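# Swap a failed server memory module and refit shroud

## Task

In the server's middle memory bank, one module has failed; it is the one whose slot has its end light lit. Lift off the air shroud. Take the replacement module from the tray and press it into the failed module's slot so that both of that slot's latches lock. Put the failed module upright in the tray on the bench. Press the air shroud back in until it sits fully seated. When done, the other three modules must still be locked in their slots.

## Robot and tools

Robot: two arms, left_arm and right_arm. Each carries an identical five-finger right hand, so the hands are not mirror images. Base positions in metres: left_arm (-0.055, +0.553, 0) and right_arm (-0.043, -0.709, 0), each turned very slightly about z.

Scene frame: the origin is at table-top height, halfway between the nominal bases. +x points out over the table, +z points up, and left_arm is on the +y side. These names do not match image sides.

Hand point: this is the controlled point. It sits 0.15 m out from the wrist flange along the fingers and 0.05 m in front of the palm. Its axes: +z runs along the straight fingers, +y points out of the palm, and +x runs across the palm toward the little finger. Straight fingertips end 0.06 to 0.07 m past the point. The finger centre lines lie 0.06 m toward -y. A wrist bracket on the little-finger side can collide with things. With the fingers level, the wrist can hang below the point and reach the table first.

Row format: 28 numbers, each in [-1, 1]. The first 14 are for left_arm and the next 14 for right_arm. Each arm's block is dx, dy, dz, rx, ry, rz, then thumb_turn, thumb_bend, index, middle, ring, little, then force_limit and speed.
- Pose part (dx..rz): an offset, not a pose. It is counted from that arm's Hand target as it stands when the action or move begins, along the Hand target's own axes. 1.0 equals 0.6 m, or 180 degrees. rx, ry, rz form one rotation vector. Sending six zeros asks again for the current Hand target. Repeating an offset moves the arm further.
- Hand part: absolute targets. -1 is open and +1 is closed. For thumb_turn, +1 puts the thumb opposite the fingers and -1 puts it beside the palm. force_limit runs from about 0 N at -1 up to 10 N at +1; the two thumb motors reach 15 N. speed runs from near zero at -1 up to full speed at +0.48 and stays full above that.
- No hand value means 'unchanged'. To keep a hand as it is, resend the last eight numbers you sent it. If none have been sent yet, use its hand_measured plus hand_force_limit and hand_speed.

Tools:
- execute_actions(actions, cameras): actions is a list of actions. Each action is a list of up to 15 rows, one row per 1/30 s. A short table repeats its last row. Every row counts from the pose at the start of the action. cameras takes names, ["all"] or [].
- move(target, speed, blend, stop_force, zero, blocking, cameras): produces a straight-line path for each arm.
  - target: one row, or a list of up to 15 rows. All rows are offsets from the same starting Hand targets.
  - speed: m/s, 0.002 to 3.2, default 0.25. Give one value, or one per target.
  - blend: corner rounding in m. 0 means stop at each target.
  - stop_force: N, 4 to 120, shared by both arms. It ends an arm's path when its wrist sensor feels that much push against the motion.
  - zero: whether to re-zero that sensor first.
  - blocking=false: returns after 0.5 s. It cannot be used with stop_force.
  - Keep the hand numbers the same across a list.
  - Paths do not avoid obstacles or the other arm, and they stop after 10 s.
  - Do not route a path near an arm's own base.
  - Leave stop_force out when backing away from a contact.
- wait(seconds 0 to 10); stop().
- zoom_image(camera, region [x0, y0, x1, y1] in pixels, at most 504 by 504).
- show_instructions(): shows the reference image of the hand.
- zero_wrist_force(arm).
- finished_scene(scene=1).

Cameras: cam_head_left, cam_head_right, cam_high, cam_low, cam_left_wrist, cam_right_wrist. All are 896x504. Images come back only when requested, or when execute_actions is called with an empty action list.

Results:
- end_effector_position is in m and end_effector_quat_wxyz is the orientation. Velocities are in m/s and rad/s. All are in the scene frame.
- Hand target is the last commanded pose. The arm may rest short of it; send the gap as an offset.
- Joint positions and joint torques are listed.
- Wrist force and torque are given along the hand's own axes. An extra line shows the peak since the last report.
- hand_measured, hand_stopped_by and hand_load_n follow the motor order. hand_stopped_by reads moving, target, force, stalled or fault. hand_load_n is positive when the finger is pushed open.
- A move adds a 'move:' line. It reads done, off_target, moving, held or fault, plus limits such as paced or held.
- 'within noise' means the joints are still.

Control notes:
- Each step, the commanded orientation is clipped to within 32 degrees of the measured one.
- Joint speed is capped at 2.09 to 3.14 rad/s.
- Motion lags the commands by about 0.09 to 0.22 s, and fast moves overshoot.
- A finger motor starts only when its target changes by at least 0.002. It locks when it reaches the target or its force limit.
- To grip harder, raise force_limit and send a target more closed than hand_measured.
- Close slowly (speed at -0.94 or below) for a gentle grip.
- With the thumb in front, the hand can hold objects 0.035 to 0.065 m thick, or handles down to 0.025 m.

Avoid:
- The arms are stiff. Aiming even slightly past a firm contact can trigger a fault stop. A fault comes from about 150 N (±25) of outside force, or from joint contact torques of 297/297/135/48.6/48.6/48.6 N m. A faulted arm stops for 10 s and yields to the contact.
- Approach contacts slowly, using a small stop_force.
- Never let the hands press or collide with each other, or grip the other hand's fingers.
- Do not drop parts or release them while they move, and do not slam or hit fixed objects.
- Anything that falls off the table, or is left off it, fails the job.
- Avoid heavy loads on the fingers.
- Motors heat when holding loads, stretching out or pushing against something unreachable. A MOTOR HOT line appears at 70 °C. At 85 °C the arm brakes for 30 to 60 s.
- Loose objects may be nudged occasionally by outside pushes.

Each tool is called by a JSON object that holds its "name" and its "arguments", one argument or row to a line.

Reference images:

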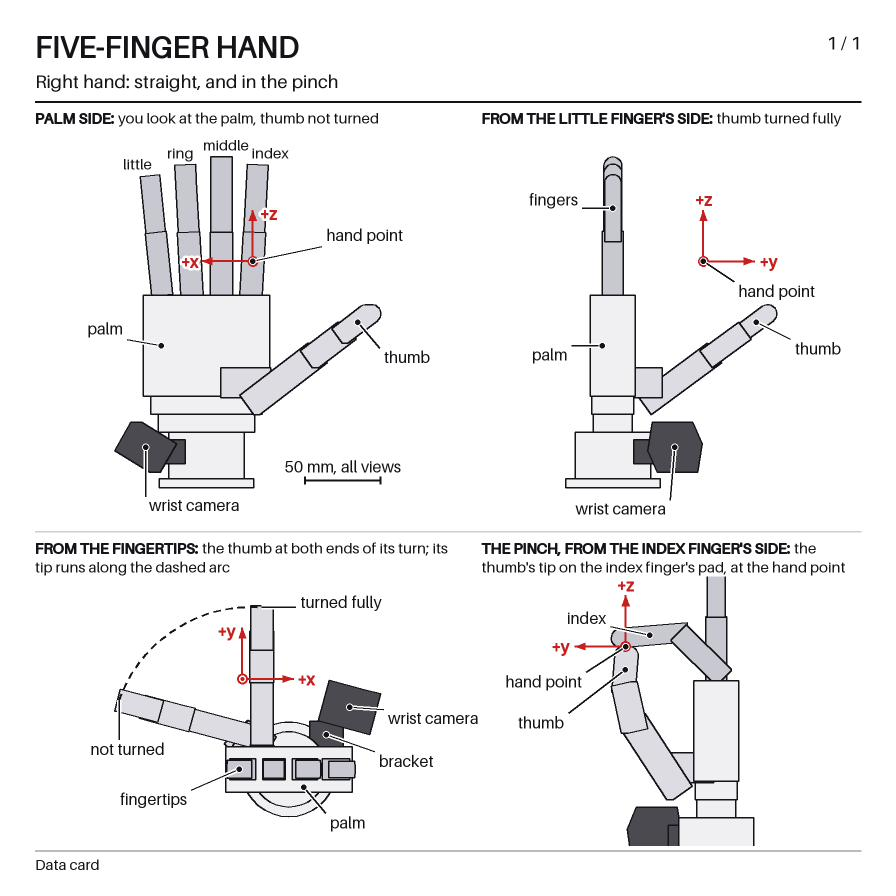

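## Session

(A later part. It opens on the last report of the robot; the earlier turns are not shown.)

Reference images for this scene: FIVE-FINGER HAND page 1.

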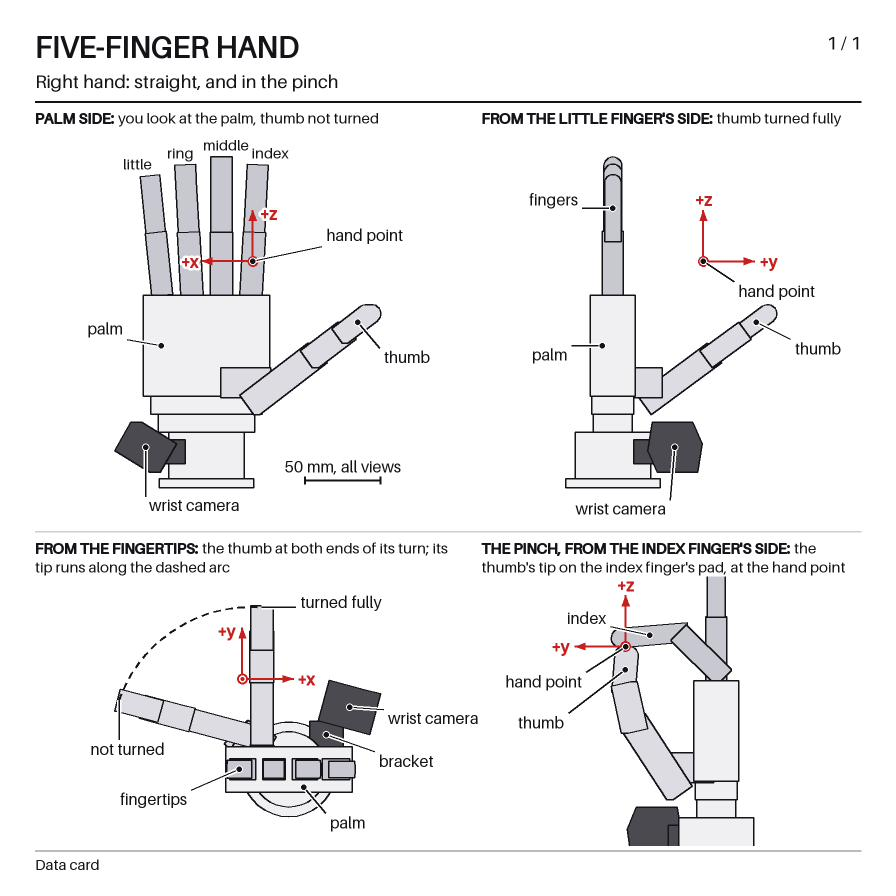

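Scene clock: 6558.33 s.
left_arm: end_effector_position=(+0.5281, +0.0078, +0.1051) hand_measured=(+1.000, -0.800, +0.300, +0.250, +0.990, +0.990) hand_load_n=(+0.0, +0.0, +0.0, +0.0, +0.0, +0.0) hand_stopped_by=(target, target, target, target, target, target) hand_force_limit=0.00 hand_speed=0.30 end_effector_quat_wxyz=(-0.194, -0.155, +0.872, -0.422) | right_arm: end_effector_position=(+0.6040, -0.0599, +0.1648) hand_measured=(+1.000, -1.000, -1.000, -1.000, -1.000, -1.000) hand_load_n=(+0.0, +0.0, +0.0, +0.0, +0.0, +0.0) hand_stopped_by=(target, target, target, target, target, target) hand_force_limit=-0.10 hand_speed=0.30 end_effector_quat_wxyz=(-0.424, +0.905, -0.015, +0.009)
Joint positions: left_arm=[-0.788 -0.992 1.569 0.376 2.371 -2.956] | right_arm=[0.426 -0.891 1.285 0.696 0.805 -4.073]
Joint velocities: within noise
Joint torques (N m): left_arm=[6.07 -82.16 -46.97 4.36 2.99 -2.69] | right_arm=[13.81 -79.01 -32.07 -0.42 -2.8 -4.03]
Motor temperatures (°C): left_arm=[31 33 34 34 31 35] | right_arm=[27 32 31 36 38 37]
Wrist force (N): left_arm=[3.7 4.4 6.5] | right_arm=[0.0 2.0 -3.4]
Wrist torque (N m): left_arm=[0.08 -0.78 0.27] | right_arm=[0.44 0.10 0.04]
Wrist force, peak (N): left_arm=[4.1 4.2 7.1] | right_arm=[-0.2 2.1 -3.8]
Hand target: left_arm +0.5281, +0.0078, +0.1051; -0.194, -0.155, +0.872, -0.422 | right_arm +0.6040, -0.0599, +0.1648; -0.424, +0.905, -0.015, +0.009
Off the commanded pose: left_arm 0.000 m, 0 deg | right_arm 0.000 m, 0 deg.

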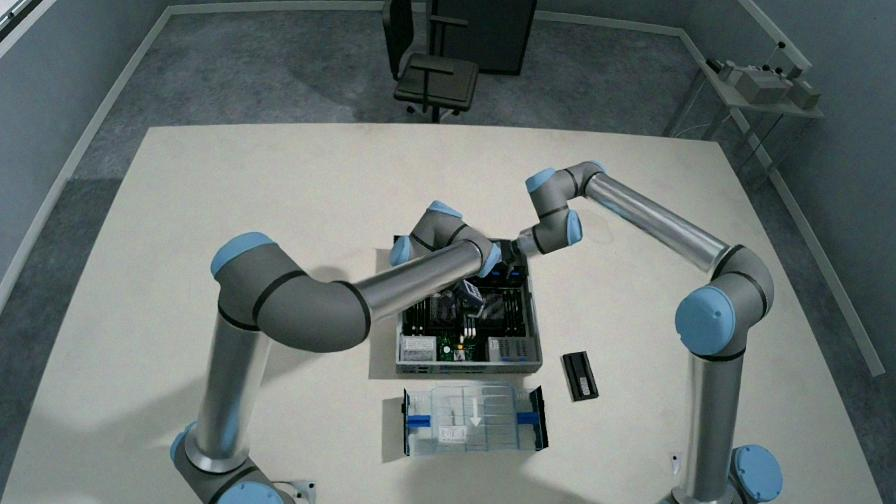

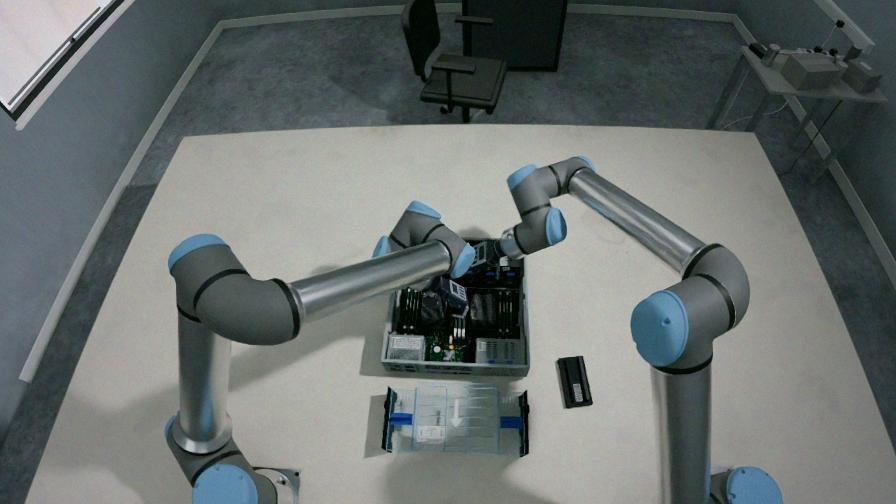

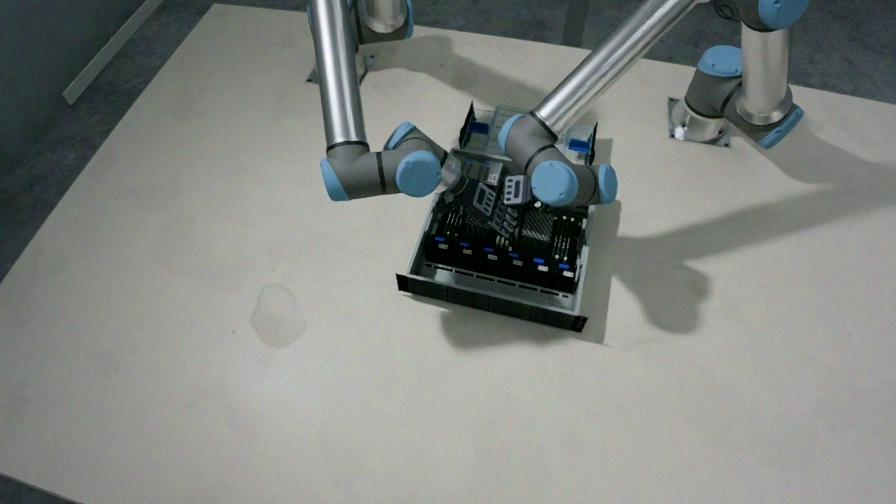

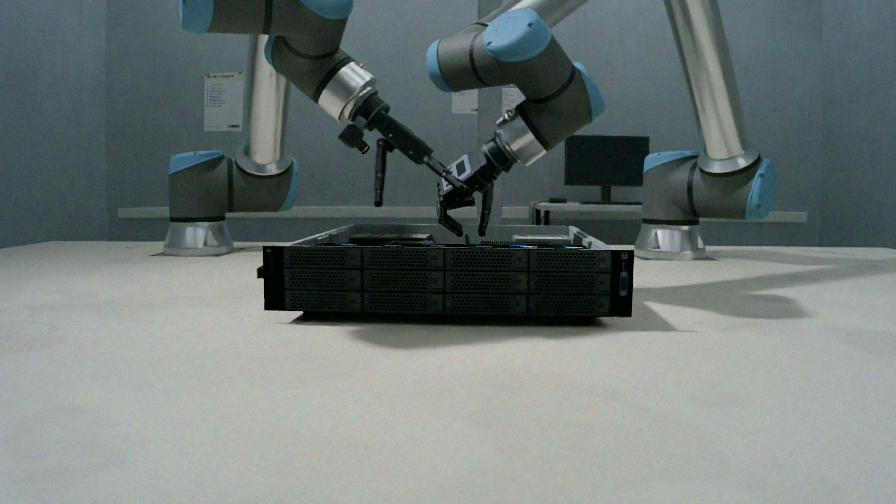

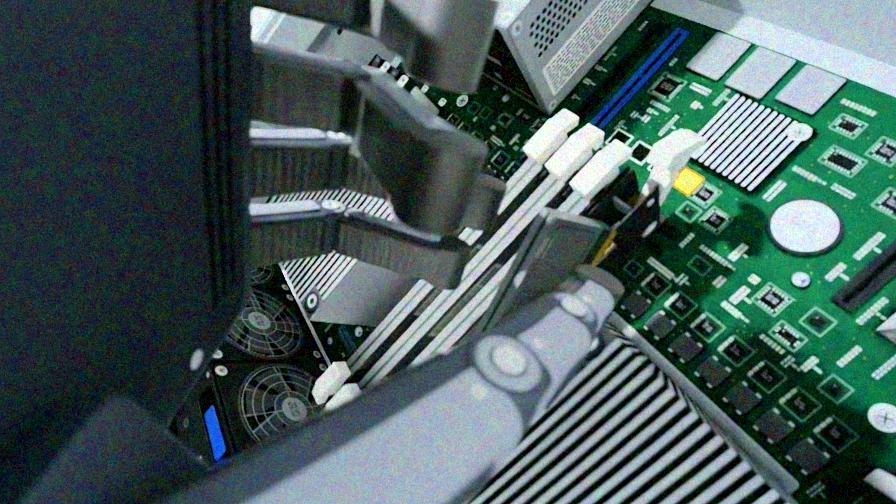

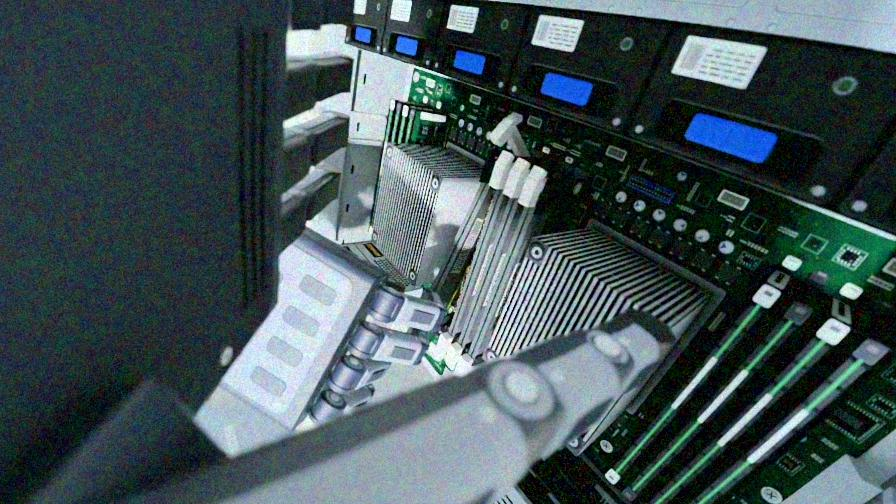

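{"name": "move", "arguments": {
  "target": [-0.013, 0.008, 0.0158, 0, 0, 0, 1, -0.8, 0.3, 0.25, 0.99, 0.99, 0.0, 0.3, 0, 0, 0, 0, 0, 0, 1, -1, -1, -1, -1, -1, -0.1, 0.3],
  "speed": 0.02,
  "stop_force": 5
}}

{"name": "move", "arguments": {
  "target": [0, 0.0292, 0, 0, 0, 0, 1, -0.8, 0.3, 0.25, 0.99, 0.99, 0.0, 0.3, 0, 0, 0, 0, 0, 0, 1, -1, -1, -1, -1, -1, -0.1, 0.3],
  "speed": 0.008,
  "stop_force": 4,
  "cameras": ["cam_left_wrist", "cam_right_wrist"]
}}

{"name": "zoom_image", "arguments": {
  "camera": "cam_left_wrist",
  "region": [460, 160, 660, 360]
}}

{"name": "zoom_image", "arguments": {
  "camera": "cam_right_wrist",
  "region": [350, 160, 530, 380]
}}

Scene clock: 6605.23 s.
left_arm: end_effector_position=(+0.5304, +0.0046, +0.0950) hand_measured=(+1.000, -0.800, +0.300, +0.250, +0.990, +0.990) hand_load_n=(-3.0, -3.0, -0.5, +0.5, +0.0, +0.0) hand_stopped_by=(target, target, target, target, target, target) hand_force_limit=0.00 hand_speed=0.30 end_effector_quat_wxyz=(-0.194, -0.155, +0.872, -0.422) | right_arm: end_effector_position=(+0.6040, -0.0599, +0.1648) hand_measured=(+1.000, -1.000, -1.000, -1.000, -1.000, -1.000) hand_load_n=(+0.0, +0.0, +0.0, +0.0, +0.0, +0.0) hand_stopped_by=(target, target, target, target, target, target) hand_force_limit=-0.10 hand_speed=0.30 end_effector_quat_wxyz=(-0.424, +0.905, -0.015, +0.009)
Joint positions: left_arm=[-0.789 -0.978 1.566 0.364 2.37 -2.958] | right_arm=[0.426 -0.891 1.285 0.696 0.805 -4.073]
Joint torques (N m): left_arm=[9.19 -71.9 -20.68 5.15 1.89 3.97] | right_arm=[14.14 -80.05 -39.21 3.6 -2.03 -3.93]
Wrist force (N): left_arm=[6.0 0.4 6.5] | right_arm=[0.0 1.8 -3.2]
Wrist torque (N m): left_arm=[-0.06 -0.86 0.32] | right_arm=[0.42 0.10 0.03]
Wrist force, peak (N): left_arm=[6.2 0.3 6.8] | right_arm=[0.1 1.8 -4.0]
Hand target: left_arm +0.5304, +0.0046, +0.0950; -0.194, -0.155, +0.872, -0.422 (not the last commanded pose) | right_arm +0.6040, -0.0599, +0.1648; -0.424, +0.905, -0.015, +0.009
Off the commanded pose: left_arm 0.002 m, 0 deg | right_arm 0.000 m, 0 deg.
move: contact (left_arm)

Scene clock: 6606.33 s.
left_arm: end_effector_position=(+0.5301, +0.0051, +0.0944) hand_measured=(+1.000, -0.798, +0.300, +0.250, +0.990, +0.990) hand_load_n=(-4.5, -5.5, +0.0, +0.0, +0.5, +0.0) hand_stopped_by=(target, target, target, target, target, target) hand_force_limit=0.00 hand_speed=0.30 end_effector_quat_wxyz=(-0.194, -0.155, +0.872, -0.422) | right_arm: end_effector_position=(+0.6040, -0.0599, +0.1648) hand_measured=(+1.000, -1.000, -1.000, -1.000, -1.000, -1.000) hand_load_n=(+0.0, +0.0, +0.0, +0.0, +0.0, +0.0) hand_stopped_by=(target, target, target, target, target, target) hand_force_limit=-0.10 hand_speed=0.30 end_effector_quat_wxyz=(-0.424, +0.905, -0.015, +0.009)
Joint positions: left_arm=[-0.788 -0.978 1.568 0.363 2.37 -2.957] | right_arm=[0.426 -0.891 1.285 0.696 0.805 -4.073]
Joint torques (N m): left_arm=[-9.44 -61.71 -42.12 5.26 -0.49 -2.26] | right_arm=[14.1 -80.01 -43.86 3.86 -1.67 -3.85]
Wrist force (N): left_arm=[7.0 -3.8 5.3] | right_arm=[-0.3 2.0 -3.7]
Wrist torque (N m): left_arm=[-0.28 -0.87 0.19] | right_arm=[0.47 0.16 0.02]
Wrist force, peak (N): left_arm=[6.8 -5.2 5.4] | right_arm=[-0.1 2.2 -3.7]
Hand target: left_arm +0.5301, +0.0051, +0.0944; -0.194, -0.155, +0.872, -0.422 (not the last commanded pose) | right_arm +0.6040, -0.0599, +0.1648; -0.424, +0.905, -0.015, +0.009
Off the commanded pose: left_arm 0.017 m, 0 deg | right_arm 0.000 m, 0 deg.
move: contact (left_arm)
Images, in order (width x height): cam_left_wrist 896x504, cam_right_wrist 896x504.

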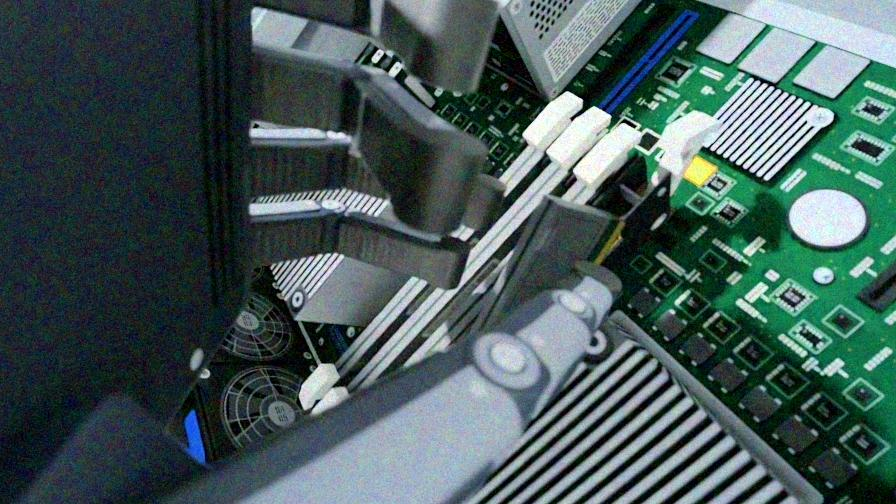

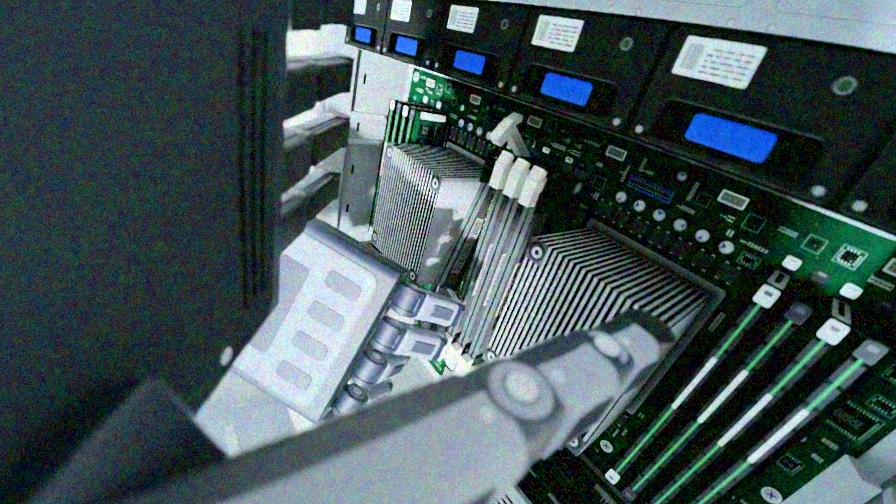

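Scaled by 2.520 from the camera's 896x504 image, which has a finer 1280x720 frame.

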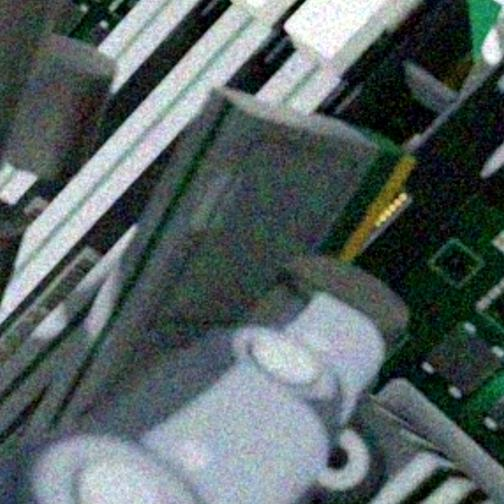

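Scaled by 2.291 from the camera's 896x504 image, which has a finer 1280x720 frame.

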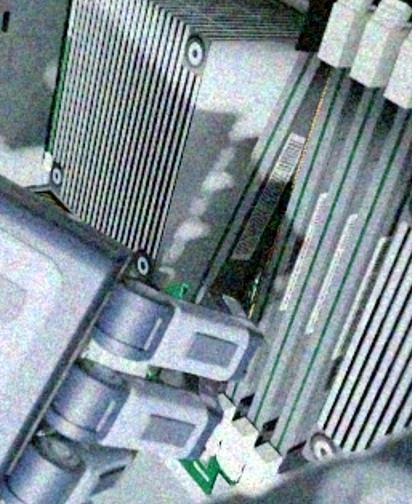

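{"name": "move", "arguments": {
  "target": [
    [0.0235, -0.0338, -0.0284, 0, 0, 0, 1, -0.8, 0.3, 0.25, 0.99, 0.99, 0.0, 0.3, 0, 0, 0, 0, 0, 0, 1, -1, -1, -1, -1, -1, -0.1, 0.3],
    [0.1113, -0.0135, -0.2028, -0.0095, -0.0706, 0.1437, 1, -0.8, 0.3, 0.25, 0.99, 0.99, 0.0, 0.3, 0, 0, 0, 0, 0, 0, 1, -1, -1, -1, -1, -1, -0.1, 0.3]
  ],
  "speed": 0.1
}}

{"name": "move", "arguments": {
  "target": [0, 0, 0, 0, 0, 0, -1, -1, -1, -1, -1, -1, 0.0, 0.3, 0, 0, 0, 0, 0, 0, 1, -0.55, 0.3, 0.25, 0.99, 0.99, -0.1, 0.3],
  "speed": 0.1,
  "cameras": ["cam_left_wrist", "cam_right_wrist"]
}}

Scene clock: 6808.27 s.
left_arm: end_effector_position=(+0.5001, +0.0901, +0.2002) hand_measured=(+1.000, -0.800, +0.300, +0.250, +0.990, +0.990) hand_load_n=(+0.0, +0.0, +0.0, +0.0, +0.5, +0.0) hand_stopped_by=(target, target, target, target, target, target) hand_force_limit=0.00 hand_speed=0.30 end_effector_quat_wxyz=(+0.000, +0.001, +0.906, -0.422) end_effector_velocity=(-0.001, -0.001, +0.000) end_effector_angular_velocity=(-0.002, +0.006, -0.001) | right_arm: end_effector_position=(+0.6040, -0.0599, +0.1648) hand_measured=(+1.000, -1.000, -1.000, -1.000, -1.000, -1.000) hand_load_n=(+0.0, +0.0, +0.0, +0.0, +0.0, +0.0) hand_stopped_by=(target, target, target, target, target, target) hand_force_limit=-0.10 hand_speed=0.30 end_effector_quat_wxyz=(-0.424, +0.905, -0.015, +0.009)
Joint positions: left_arm=[-0.83 -1.297 1.797 0.36 2.128 -2.588] | right_arm=[0.426 -0.891 1.285 0.696 0.805 -4.073]
Joint velocities: left_arm=[0 0.002 -0.002 0.001 0.005 -0.004] | right_arm=[within noise]
Joint torques (N m): left_arm=[5.29 -45.73 -50.88 3.55 3.15 -2.88] | right_arm=[14.09 -82.21 -48.13 4.02 -0.44 -3.87]
Wrist force (N): left_arm=[4.9 4.3 6.6] | right_arm=[0.0 1.9 -3.7]
Wrist torque (N m): left_arm=[0.01 -0.84 0.49] | right_arm=[0.46 0.11 0.04]
Wrist force, peak (N): left_arm=[7.2 -3.6 6.0] | right_arm=[-0.1 1.9 -4.1]
Hand target: left_arm +0.5001, +0.0901, +0.2003; +0.000, +0.001, +0.906, -0.422 | right_arm +0.6040, -0.0599, +0.1648; -0.424, +0.905, -0.015, +0.009
Off the commanded pose: left_arm 0.000 m, 0 deg | right_arm 0.000 m, 0 deg.
move: done

Scene clock: 6809.37 s.
left_arm: end_effector_position=(+0.5001, +0.0901, +0.2003) hand_measured=(-1.000, -1.000, -1.000, -1.000, -1.000, -1.000) hand_load_n=(-0.5, +0.0, +0.0, +0.0, +0.0, +0.0) hand_stopped_by=(target, target, target, target, target, target) hand_force_limit=0.00 hand_speed=0.30 end_effector_quat_wxyz=(+0.000, +0.001, +0.906, -0.422) | right_arm: end_effector_position=(+0.6040, -0.0598, +0.1648) hand_measured=(+1.000, -0.550, +0.300, +0.250, +0.990, +0.990) hand_load_n=(+0.0, +0.0, +0.0, +0.0, +0.0, +0.0) hand_stopped_by=(target, target, target, target, target, target) hand_force_limit=-0.10 hand_speed=0.30 end_effector_quat_wxyz=(-0.424, +0.905, -0.015, +0.009)
Joint positions: left_arm=[-0.83 -1.297 1.797 0.36 2.128 -2.588] | right_arm=[0.426 -0.891 1.285 0.696 0.805 -4.073]
Joint torques (N m): left_arm=[7.83 -59.97 -43.93 2.66 0.99 -3.09] | right_arm=[11.58 -82.13 -36.79 3.87 -0.54 -3.76]
Wrist force (N): left_arm=[4.5 4.4 6.6] | right_arm=[0.0 1.8 -3.6]
Wrist torque (N m): left_arm=[-0.01 -0.78 0.45] | right_arm=[0.45 0.11 0.03]
Wrist force, peak (N): left_arm=[4.9 4.7 7.2] | right_arm=[0.0 2.2 -3.8]
Hand target: left_arm +0.5001, +0.0901, +0.2003; +0.000, +0.001, +0.906, -0.422 | right_arm +0.6040, -0.0599, +0.1648; -0.424, +0.905, -0.015, +0.009
Off the commanded pose: left_arm 0.000 m, 0 deg | right_arm 0.000 m, 0 deg.
move: done
Images, in order (width x height): cam_left_wrist 896x504, cam_right_wrist 896x504.

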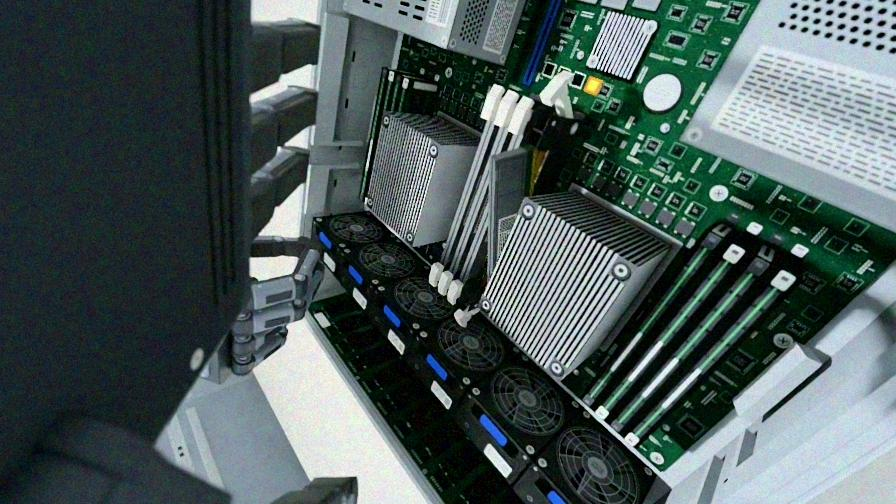

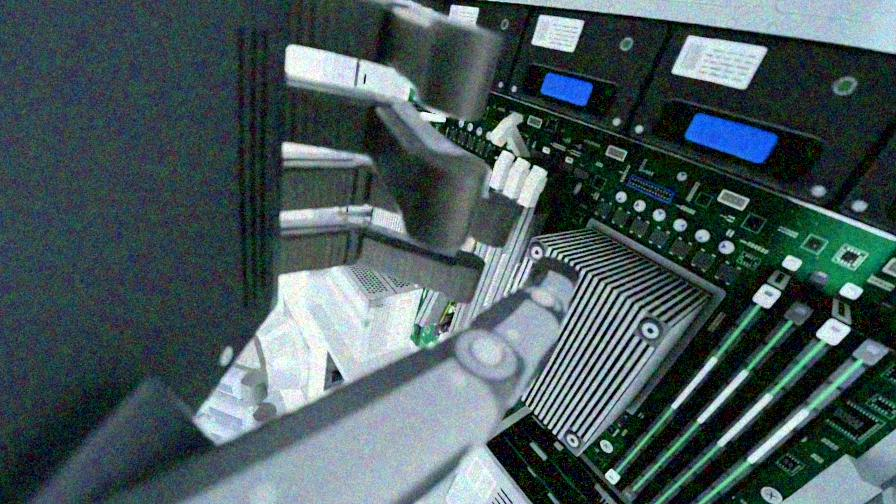

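{"name": "zoom_image", "arguments": {
  "camera": "cam_left_wrist",
  "region": [420, 70, 620, 340]
}}

{"name": "zoom_image", "arguments": {
  "camera": "cam_left_wrist",
  "region": [470, 110, 590, 230]
}}

{"name": "zoom_image", "arguments": {
  "camera": "cam_left_wrist",
  "region": [420, 220, 540, 340]
}}

Scaled by 1.867 from the camera's 896x504 image, which has a finer 1280x720 frame.

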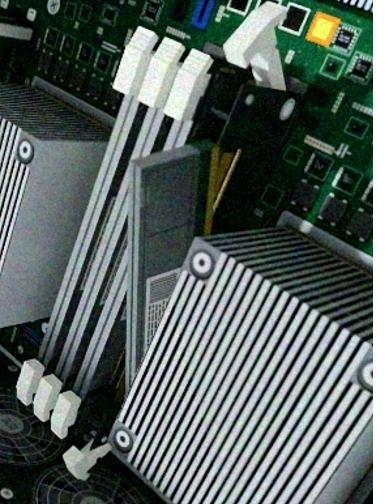

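Scaled by 4.200 from the camera's 896x504 image, which has a finer 1280x720 frame.

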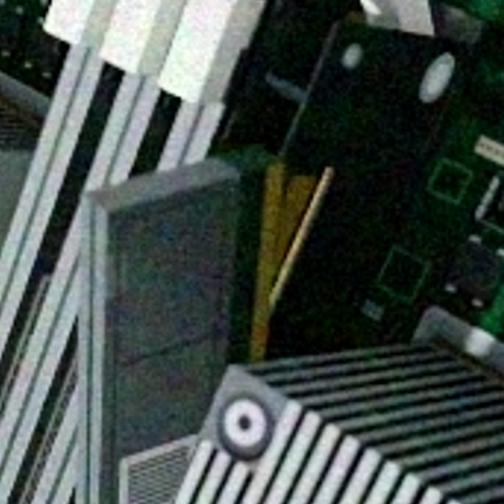

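Scaled by 4.200 from the camera's 896x504 image, which has a finer 1280x720 frame.

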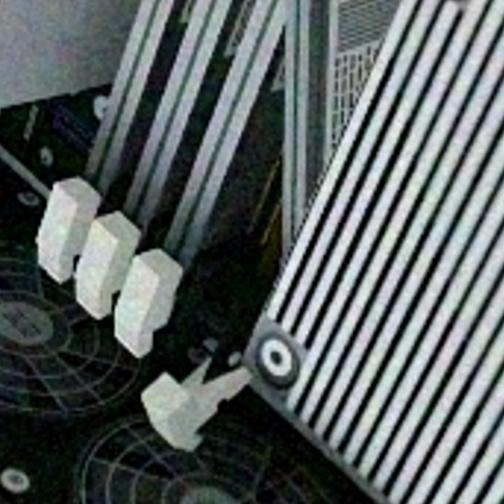

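{"name": "move", "arguments": {
  "target": [0, 0.0173, -0.0725, 0, 0, 0, -1, -1, 0.99, 0.99, 0.99, 0.99, 0.0, 0.3, 0, 0, 0, 0, 0, 0, 1, -0.55, 0.3, 0.25, 0.99, 0.99, -0.1, 0.3],
  "speed": 0.1
}}

{"name": "move", "arguments": {
  "target": [0, 0, 0, 0, 0, 0, -1, -1, 0.99, 0.99, 0.99, 0.99, 0.0, 0.3, -0.1714, -0.0570, 0.1450, 0.1029, -0.0881, 0.0412, 1, -0.55, 0.3, 0.25, 0.99, 0.99, -0.1, 0.3],
  "speed": 0.08,
  "cameras": ["cam_left_wrist", "cam_right_wrist"]
}}

{"name": "zoom_image", "arguments": {
  "camera": "cam_left_wrist",
  "region": [420, 70, 620, 300]
}}

{"name": "zoom_image", "arguments": {
  "camera": "cam_right_wrist",
  "region": [420, 150, 660, 400]
}}

Scene clock: 6919.07 s.
left_arm: end_effector_position=(+0.5001, +0.1301, +0.2203) hand_measured=(-1.000, -1.000, +0.990, +0.990, +0.990, +0.990) hand_load_n=(-0.5, +0.0, +0.0, +0.0, +0.0, +0.0) hand_stopped_by=(target, target, target, target, target, target) hand_force_limit=0.00 hand_speed=0.30 end_effector_quat_wxyz=(+0.000, +0.001, +0.906, -0.422) | right_arm: end_effector_position=(+0.6040, -0.0599, +0.1648) hand_measured=(+1.000, -0.550, +0.300, +0.250, +0.990, +0.990) hand_load_n=(+0.0, +0.0, +0.0, +0.0, +0.0, +0.5) hand_stopped_by=(target, target, target, target, target, target) hand_force_limit=-0.10 hand_speed=0.30 end_effector_quat_wxyz=(-0.424, +0.905, -0.015, +0.009)
Joint positions: left_arm=[-0.78 -1.337 1.814 0.408 2.161 -2.543] | right_arm=[0.426 -0.891 1.285 0.696 0.805 -4.073]
Joint torques (N m): left_arm=[6.01 -51.74 -48.98 0.36 -0.45 -2.9] | right_arm=[8.55 -82.52 -28.78 3.86 -0.43 -3.57]
Wrist force (N): left_arm=[4.3 4.0 7.1] | right_arm=[0.0 2.2 -3.7]
Wrist torque (N m): left_arm=[-0.04 -0.78 0.41] | right_arm=[0.52 0.10 0.05]
Wrist force, peak (N): left_arm=[4.8 3.7 8.5] | right_arm=[0.1 1.9 -4.0]
Hand target: left_arm +0.5002, +0.1301, +0.2203; +0.000, +0.001, +0.906, -0.422 | right_arm +0.6040, -0.0599, +0.1648; -0.424, +0.905, -0.015, +0.009
Off the commanded pose: left_arm 0.000 m, 0 deg | right_arm 0.000 m, 0 deg.
move: done

Scene clock: 6922.20 s.
left_arm: end_effector_position=(+0.5002, +0.1301, +0.2203) hand_measured=(-1.000, -1.000, +0.990, +0.990, +0.990, +0.990) hand_load_n=(+0.0, +0.0, +0.0, +0.0, +0.0, +0.0) hand_stopped_by=(target, target, target, target, target, target) hand_force_limit=0.00 hand_speed=0.30 end_effector_quat_wxyz=(+0.000, +0.001, +0.906, -0.422) | right_arm: end_effector_position=(+0.5043, +0.0325, +0.1349) hand_measured=(+1.000, -0.550, +0.300, +0.250, +0.990, +0.990) hand_load_n=(+0.0, +0.0, +0.0, +0.0, +0.0, +0.0) hand_stopped_by=(target, target, target, target, target, target) hand_force_limit=-0.10 hand_speed=0.30 end_effector_quat_wxyz=(-0.562, +0.815, -0.013, -0.140)
Joint positions: left_arm=[-0.78 -1.337 1.814 0.408 2.161 -2.543] | right_arm=[0.485 -0.821 1.355 0.437 0.411 -3.811]
Joint torques (N m): left_arm=[4.85 -43.22 -49.85 -0.75 -0.9 -3.34] | right_arm=[-13.1 -104.92 -40.35 5.5 0.02 -3.97]
Wrist force (N): left_arm=[4.7 4.1 7.0] | right_arm=[-0.7 1.3 -1.6]
Wrist torque (N m): left_arm=[-0.01 -0.83 0.43] | right_arm=[0.38 -0.15 0.00]
Wrist force, peak (N): left_arm=[4.7 4.8 7.2] | right_arm=[0.2 2.1 -3.8]
Hand target: left_arm +0.5002, +0.1301, +0.2203; +0.000, +0.001, +0.906, -0.422 | right_arm +0.5045, +0.0324, +0.1350; -0.562, +0.815, -0.013, -0.140
Off the commanded pose: left_arm 0.000 m, 0 deg | right_arm 0.000 m, 0 deg.
move: done
Images, in order (width x height): cam_left_wrist 896x504, cam_right_wrist 896x504.

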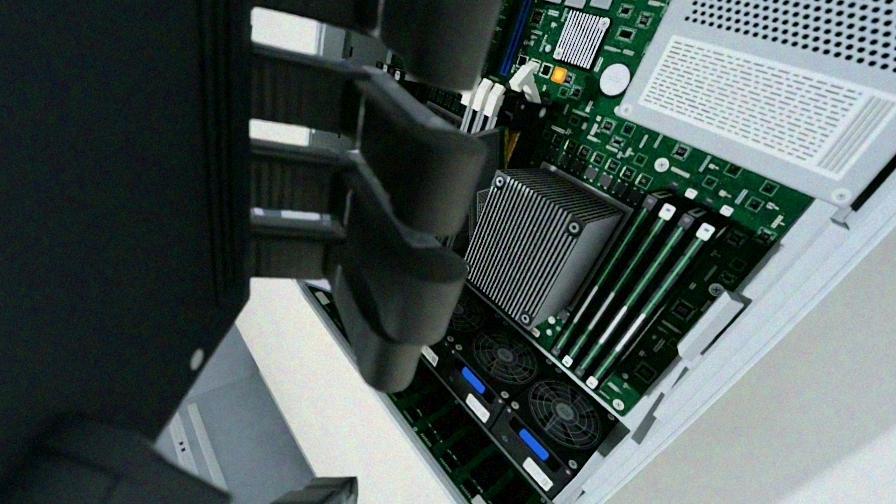

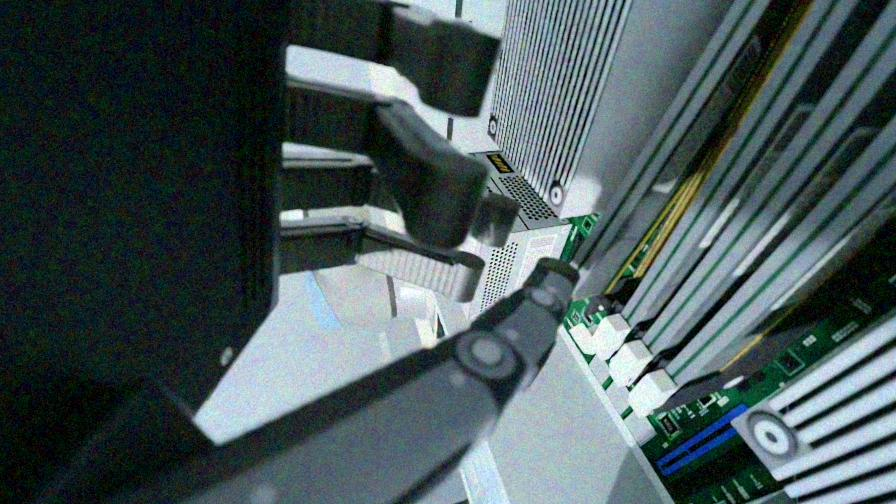

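Scaled by 2.191 from the camera's 896x504 image, which has a finer 1280x720 frame.

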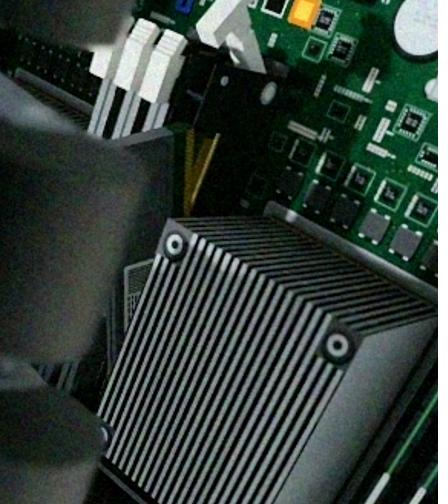

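Scaled by 2.016 from the camera's 896x504 image, which has a finer 1280x720 frame.

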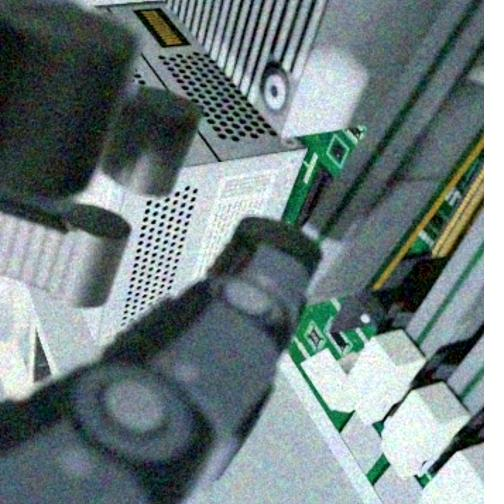

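{"name": "zoom_image", "arguments": {
  "camera": "cam_right_wrist",
  "region": [550, 180, 670, 340]
}}

Scaled by 3.150 from the camera's 896x504 image, which has a finer 1280x720 frame.

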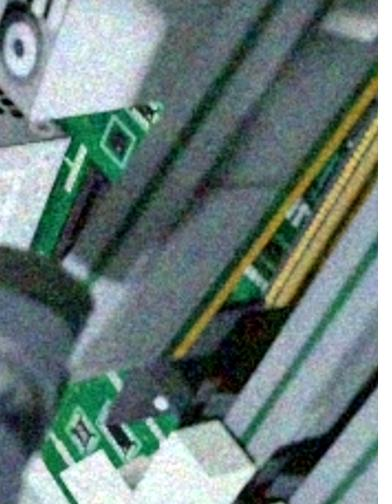

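{"name": "move", "arguments": {
  "target": [0, 0, 0, 0, 0, 0, -1, -1, 0.99, 0.99, 0.99, 0.99, 0.0, 0.3, 0.0088, 0.0462, 0.0169, 0, 0, 0, 1, -0.55, 0.3, 0.25, 0.99, 0.99, -0.1, 0.3],
  "speed": 0.03,
  "stop_force": 4,
  "cameras": ["cam_left_wrist", "cam_right_wrist"]
}}

{"name": "zoom_image", "arguments": {
  "camera": "cam_right_wrist",
  "region": [500, 180, 680, 360]
}}

{"name": "zoom_image", "arguments": {
  "camera": "cam_left_wrist",
  "region": [420, 70, 620, 300]
}}

Scene clock: 6980.87 s.
left_arm: end_effector_position=(+0.5002, +0.1301, +0.2203) hand_measured=(-1.000, -1.000, +0.990, +0.990, +0.990, +0.990) hand_load_n=(+0.0, +0.0, +0.5, +0.0, +0.0, +0.0) hand_stopped_by=(target, target, target, target, target, target) hand_force_limit=0.00 hand_speed=0.30 end_effector_quat_wxyz=(+0.000, +0.001, +0.906, -0.422) | right_arm: end_effector_position=(+0.5024, +0.0323, +0.1051) hand_measured=(+1.000, -0.550, +0.300, +0.250, +0.990, +0.990) hand_load_n=(+0.0, +0.0, +0.0, +0.0, +0.0, +0.0) hand_stopped_by=(target, target, target, target, target, target) hand_force_limit=-0.10 hand_speed=0.30 end_effector_quat_wxyz=(-0.562, +0.815, -0.013, -0.140)
Joint positions: left_arm=[-0.78 -1.337 1.814 0.408 2.161 -2.543] | right_arm=[0.486 -0.797 1.372 0.395 0.411 -3.81]
Joint torques (N m): left_arm=[4.5 -42.68 -49.34 -0.04 -0.9 -3.4] | right_arm=[9.3 -105.43 -44.25 5.39 -0.37 1.12]
Wrist force (N): left_arm=[5.0 4.0 7.3] | right_arm=[-0.9 1.1 -1.6]
Wrist torque (N m): left_arm=[-0.06 -0.89 0.44] | right_arm=[0.34 -0.06 -0.19]
Wrist force, peak (N): left_arm=[5.0 4.7 7.2] | right_arm=[-1.1 1.5 -2.5]
Hand target: left_arm +0.5002, +0.1301, +0.2203; +0.000, +0.001, +0.906, -0.422 | right_arm +0.5024, +0.0323, +0.1051; -0.562, +0.815, -0.013, -0.140
Off the commanded pose: left_arm 0.000 m, 0 deg | right_arm 0.000 m, 0 deg.
move: done
Images, in order (width x height): cam_left_wrist 896x504, cam_right_wrist 896x504.

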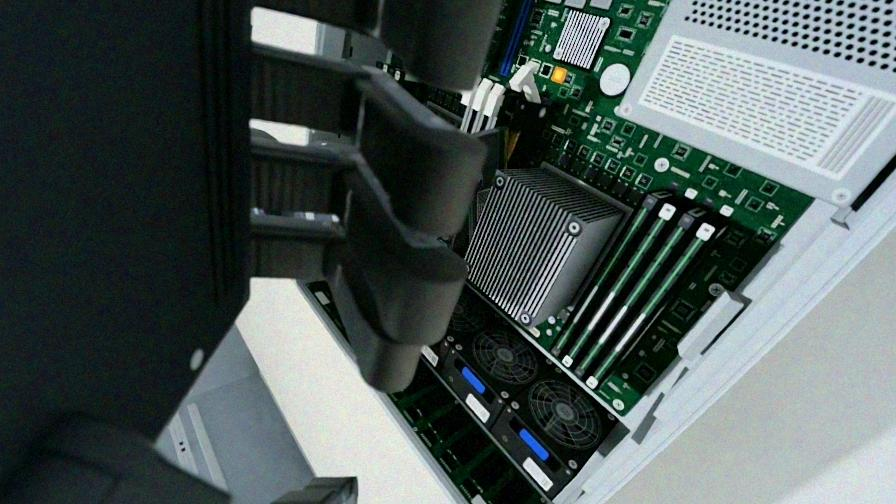

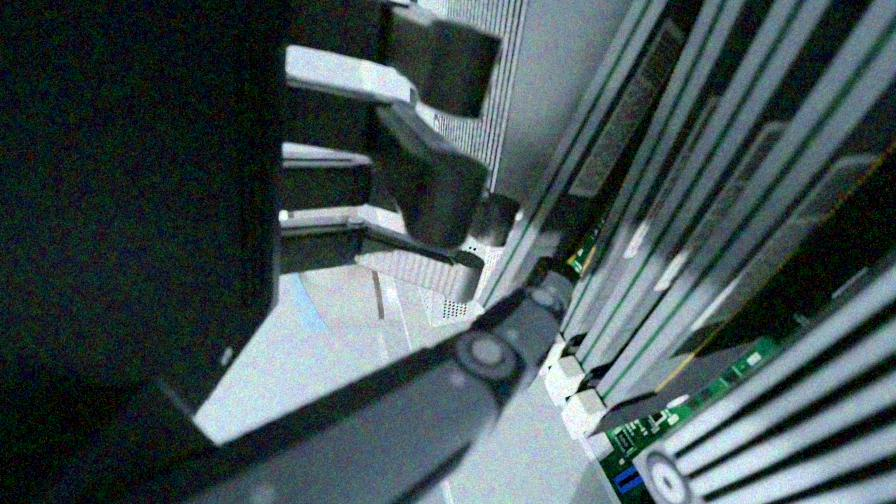

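Scaled by 2.800 from the camera's 896x504 image, which has a finer 1280x720 frame.

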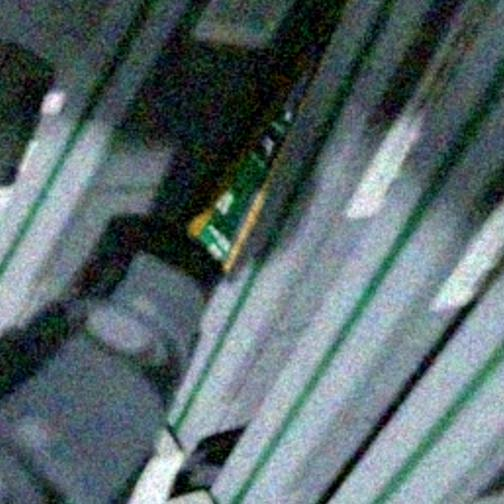

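Scaled by 2.191 from the camera's 896x504 image, which has a finer 1280x720 frame.

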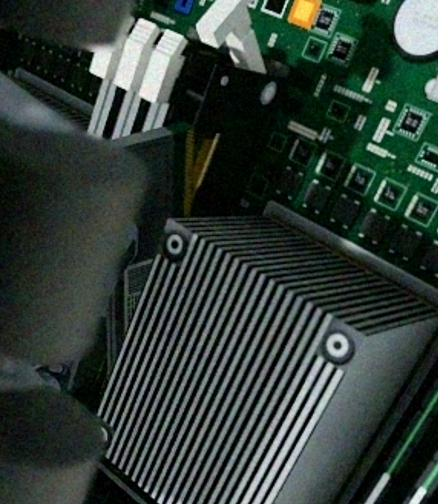

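{"name": "move", "arguments": {
  "target": [0, 0, 0, 0, 0, 0, -1, -1, 0.99, 0.99, 0.99, 0.99, 0.0, 0.3, 0.0030, 0.0172, 0.0063, 0, 0, 0, 1, -0.55, 0.3, 0.25, 0.99, 0.99, -0.1, 0.3],
  "speed": 0.01,
  "stop_force": 4,
  "cameras": ["cam_right_wrist"]
}}

{"name": "zoom_image", "arguments": {
  "camera": "cam_right_wrist",
  "region": [400, 100, 640, 340]
}}

Scene clock: 6992.97 s.
left_arm: end_effector_position=(+0.5002, +0.1301, +0.2203) hand_measured=(-1.000, -1.000, +0.990, +0.990, +0.990, +0.990) hand_load_n=(+0.0, +0.0, +0.0, +0.0, +0.0, +0.0) hand_stopped_by=(target, target, target, target, target, target) hand_force_limit=0.00 hand_speed=0.30 end_effector_quat_wxyz=(+0.000, +0.001, +0.906, -0.422) | right_arm: end_effector_position=(+0.5020, +0.0323, +0.1001) hand_measured=(+1.000, -0.550, +0.300, +0.250, +0.990, +0.990) hand_load_n=(+0.0, +0.0, +5.5, +0.0, +0.0, +0.0) hand_stopped_by=(target, target, target, target, target, target) hand_force_limit=-0.10 hand_speed=0.30 end_effector_quat_wxyz=(-0.562, +0.815, -0.013, -0.140)
Joint positions: left_arm=[-0.78 -1.337 1.814 0.408 2.161 -2.543] | right_arm=[0.486 -0.793 1.374 0.388 0.411 -3.809]
Joint torques (N m): left_arm=[7.17 -42.64 -50.19 -0.31 -0.93 -2.98] | right_arm=[-4.77 -104.35 -41.77 5.81 -1.56 -3.1]
Wrist force (N): left_arm=[4.9 3.8 6.4] | right_arm=[0.3 -2.5 2.2]
Wrist torque (N m): left_arm=[-0.02 -0.85 0.44] | right_arm=[0.39 -0.05 -0.19]
Wrist force, peak (N): left_arm=[4.9 4.8 7.3] | right_arm=[-0.9 -6.2 1.8]
Hand target: left_arm +0.5002, +0.1301, +0.2203; +0.000, +0.001, +0.906, -0.422 | right_arm +0.5021, +0.0322, +0.1001; -0.562, +0.815, -0.013, -0.140 (not the last commanded pose)
Off the commanded pose: left_arm 0.000 m, 0 deg | right_arm 0.006 m, 0 deg.
move: contact (right_arm)
Images, in order (width x height): cam_right_wrist 896x504.

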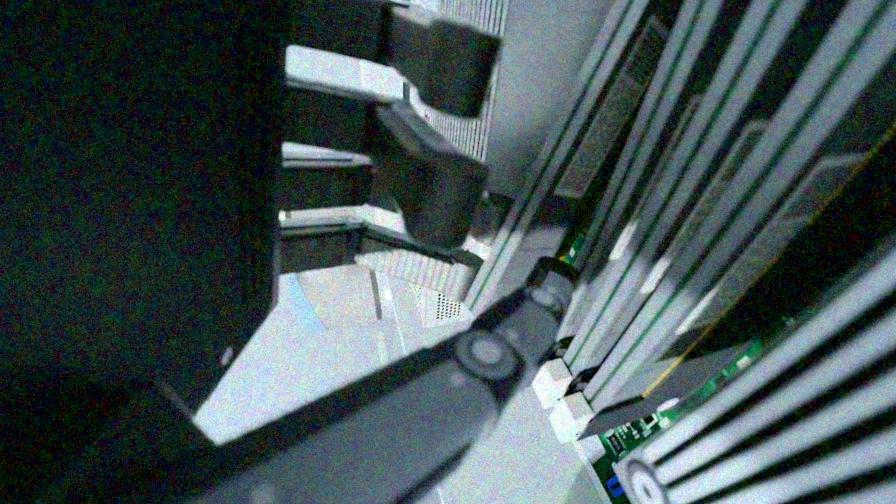

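Scaled by 2.100 from the camera's 896x504 image, which has a finer 1280x720 frame.

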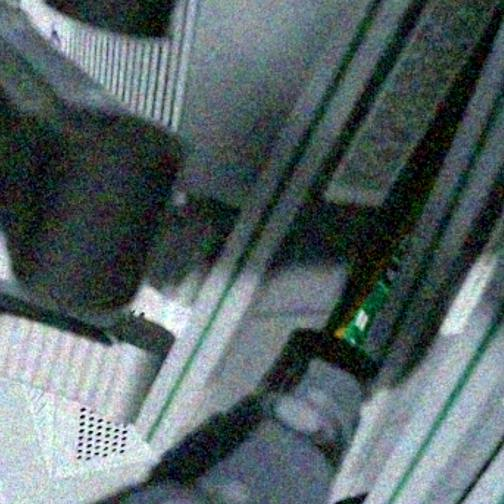

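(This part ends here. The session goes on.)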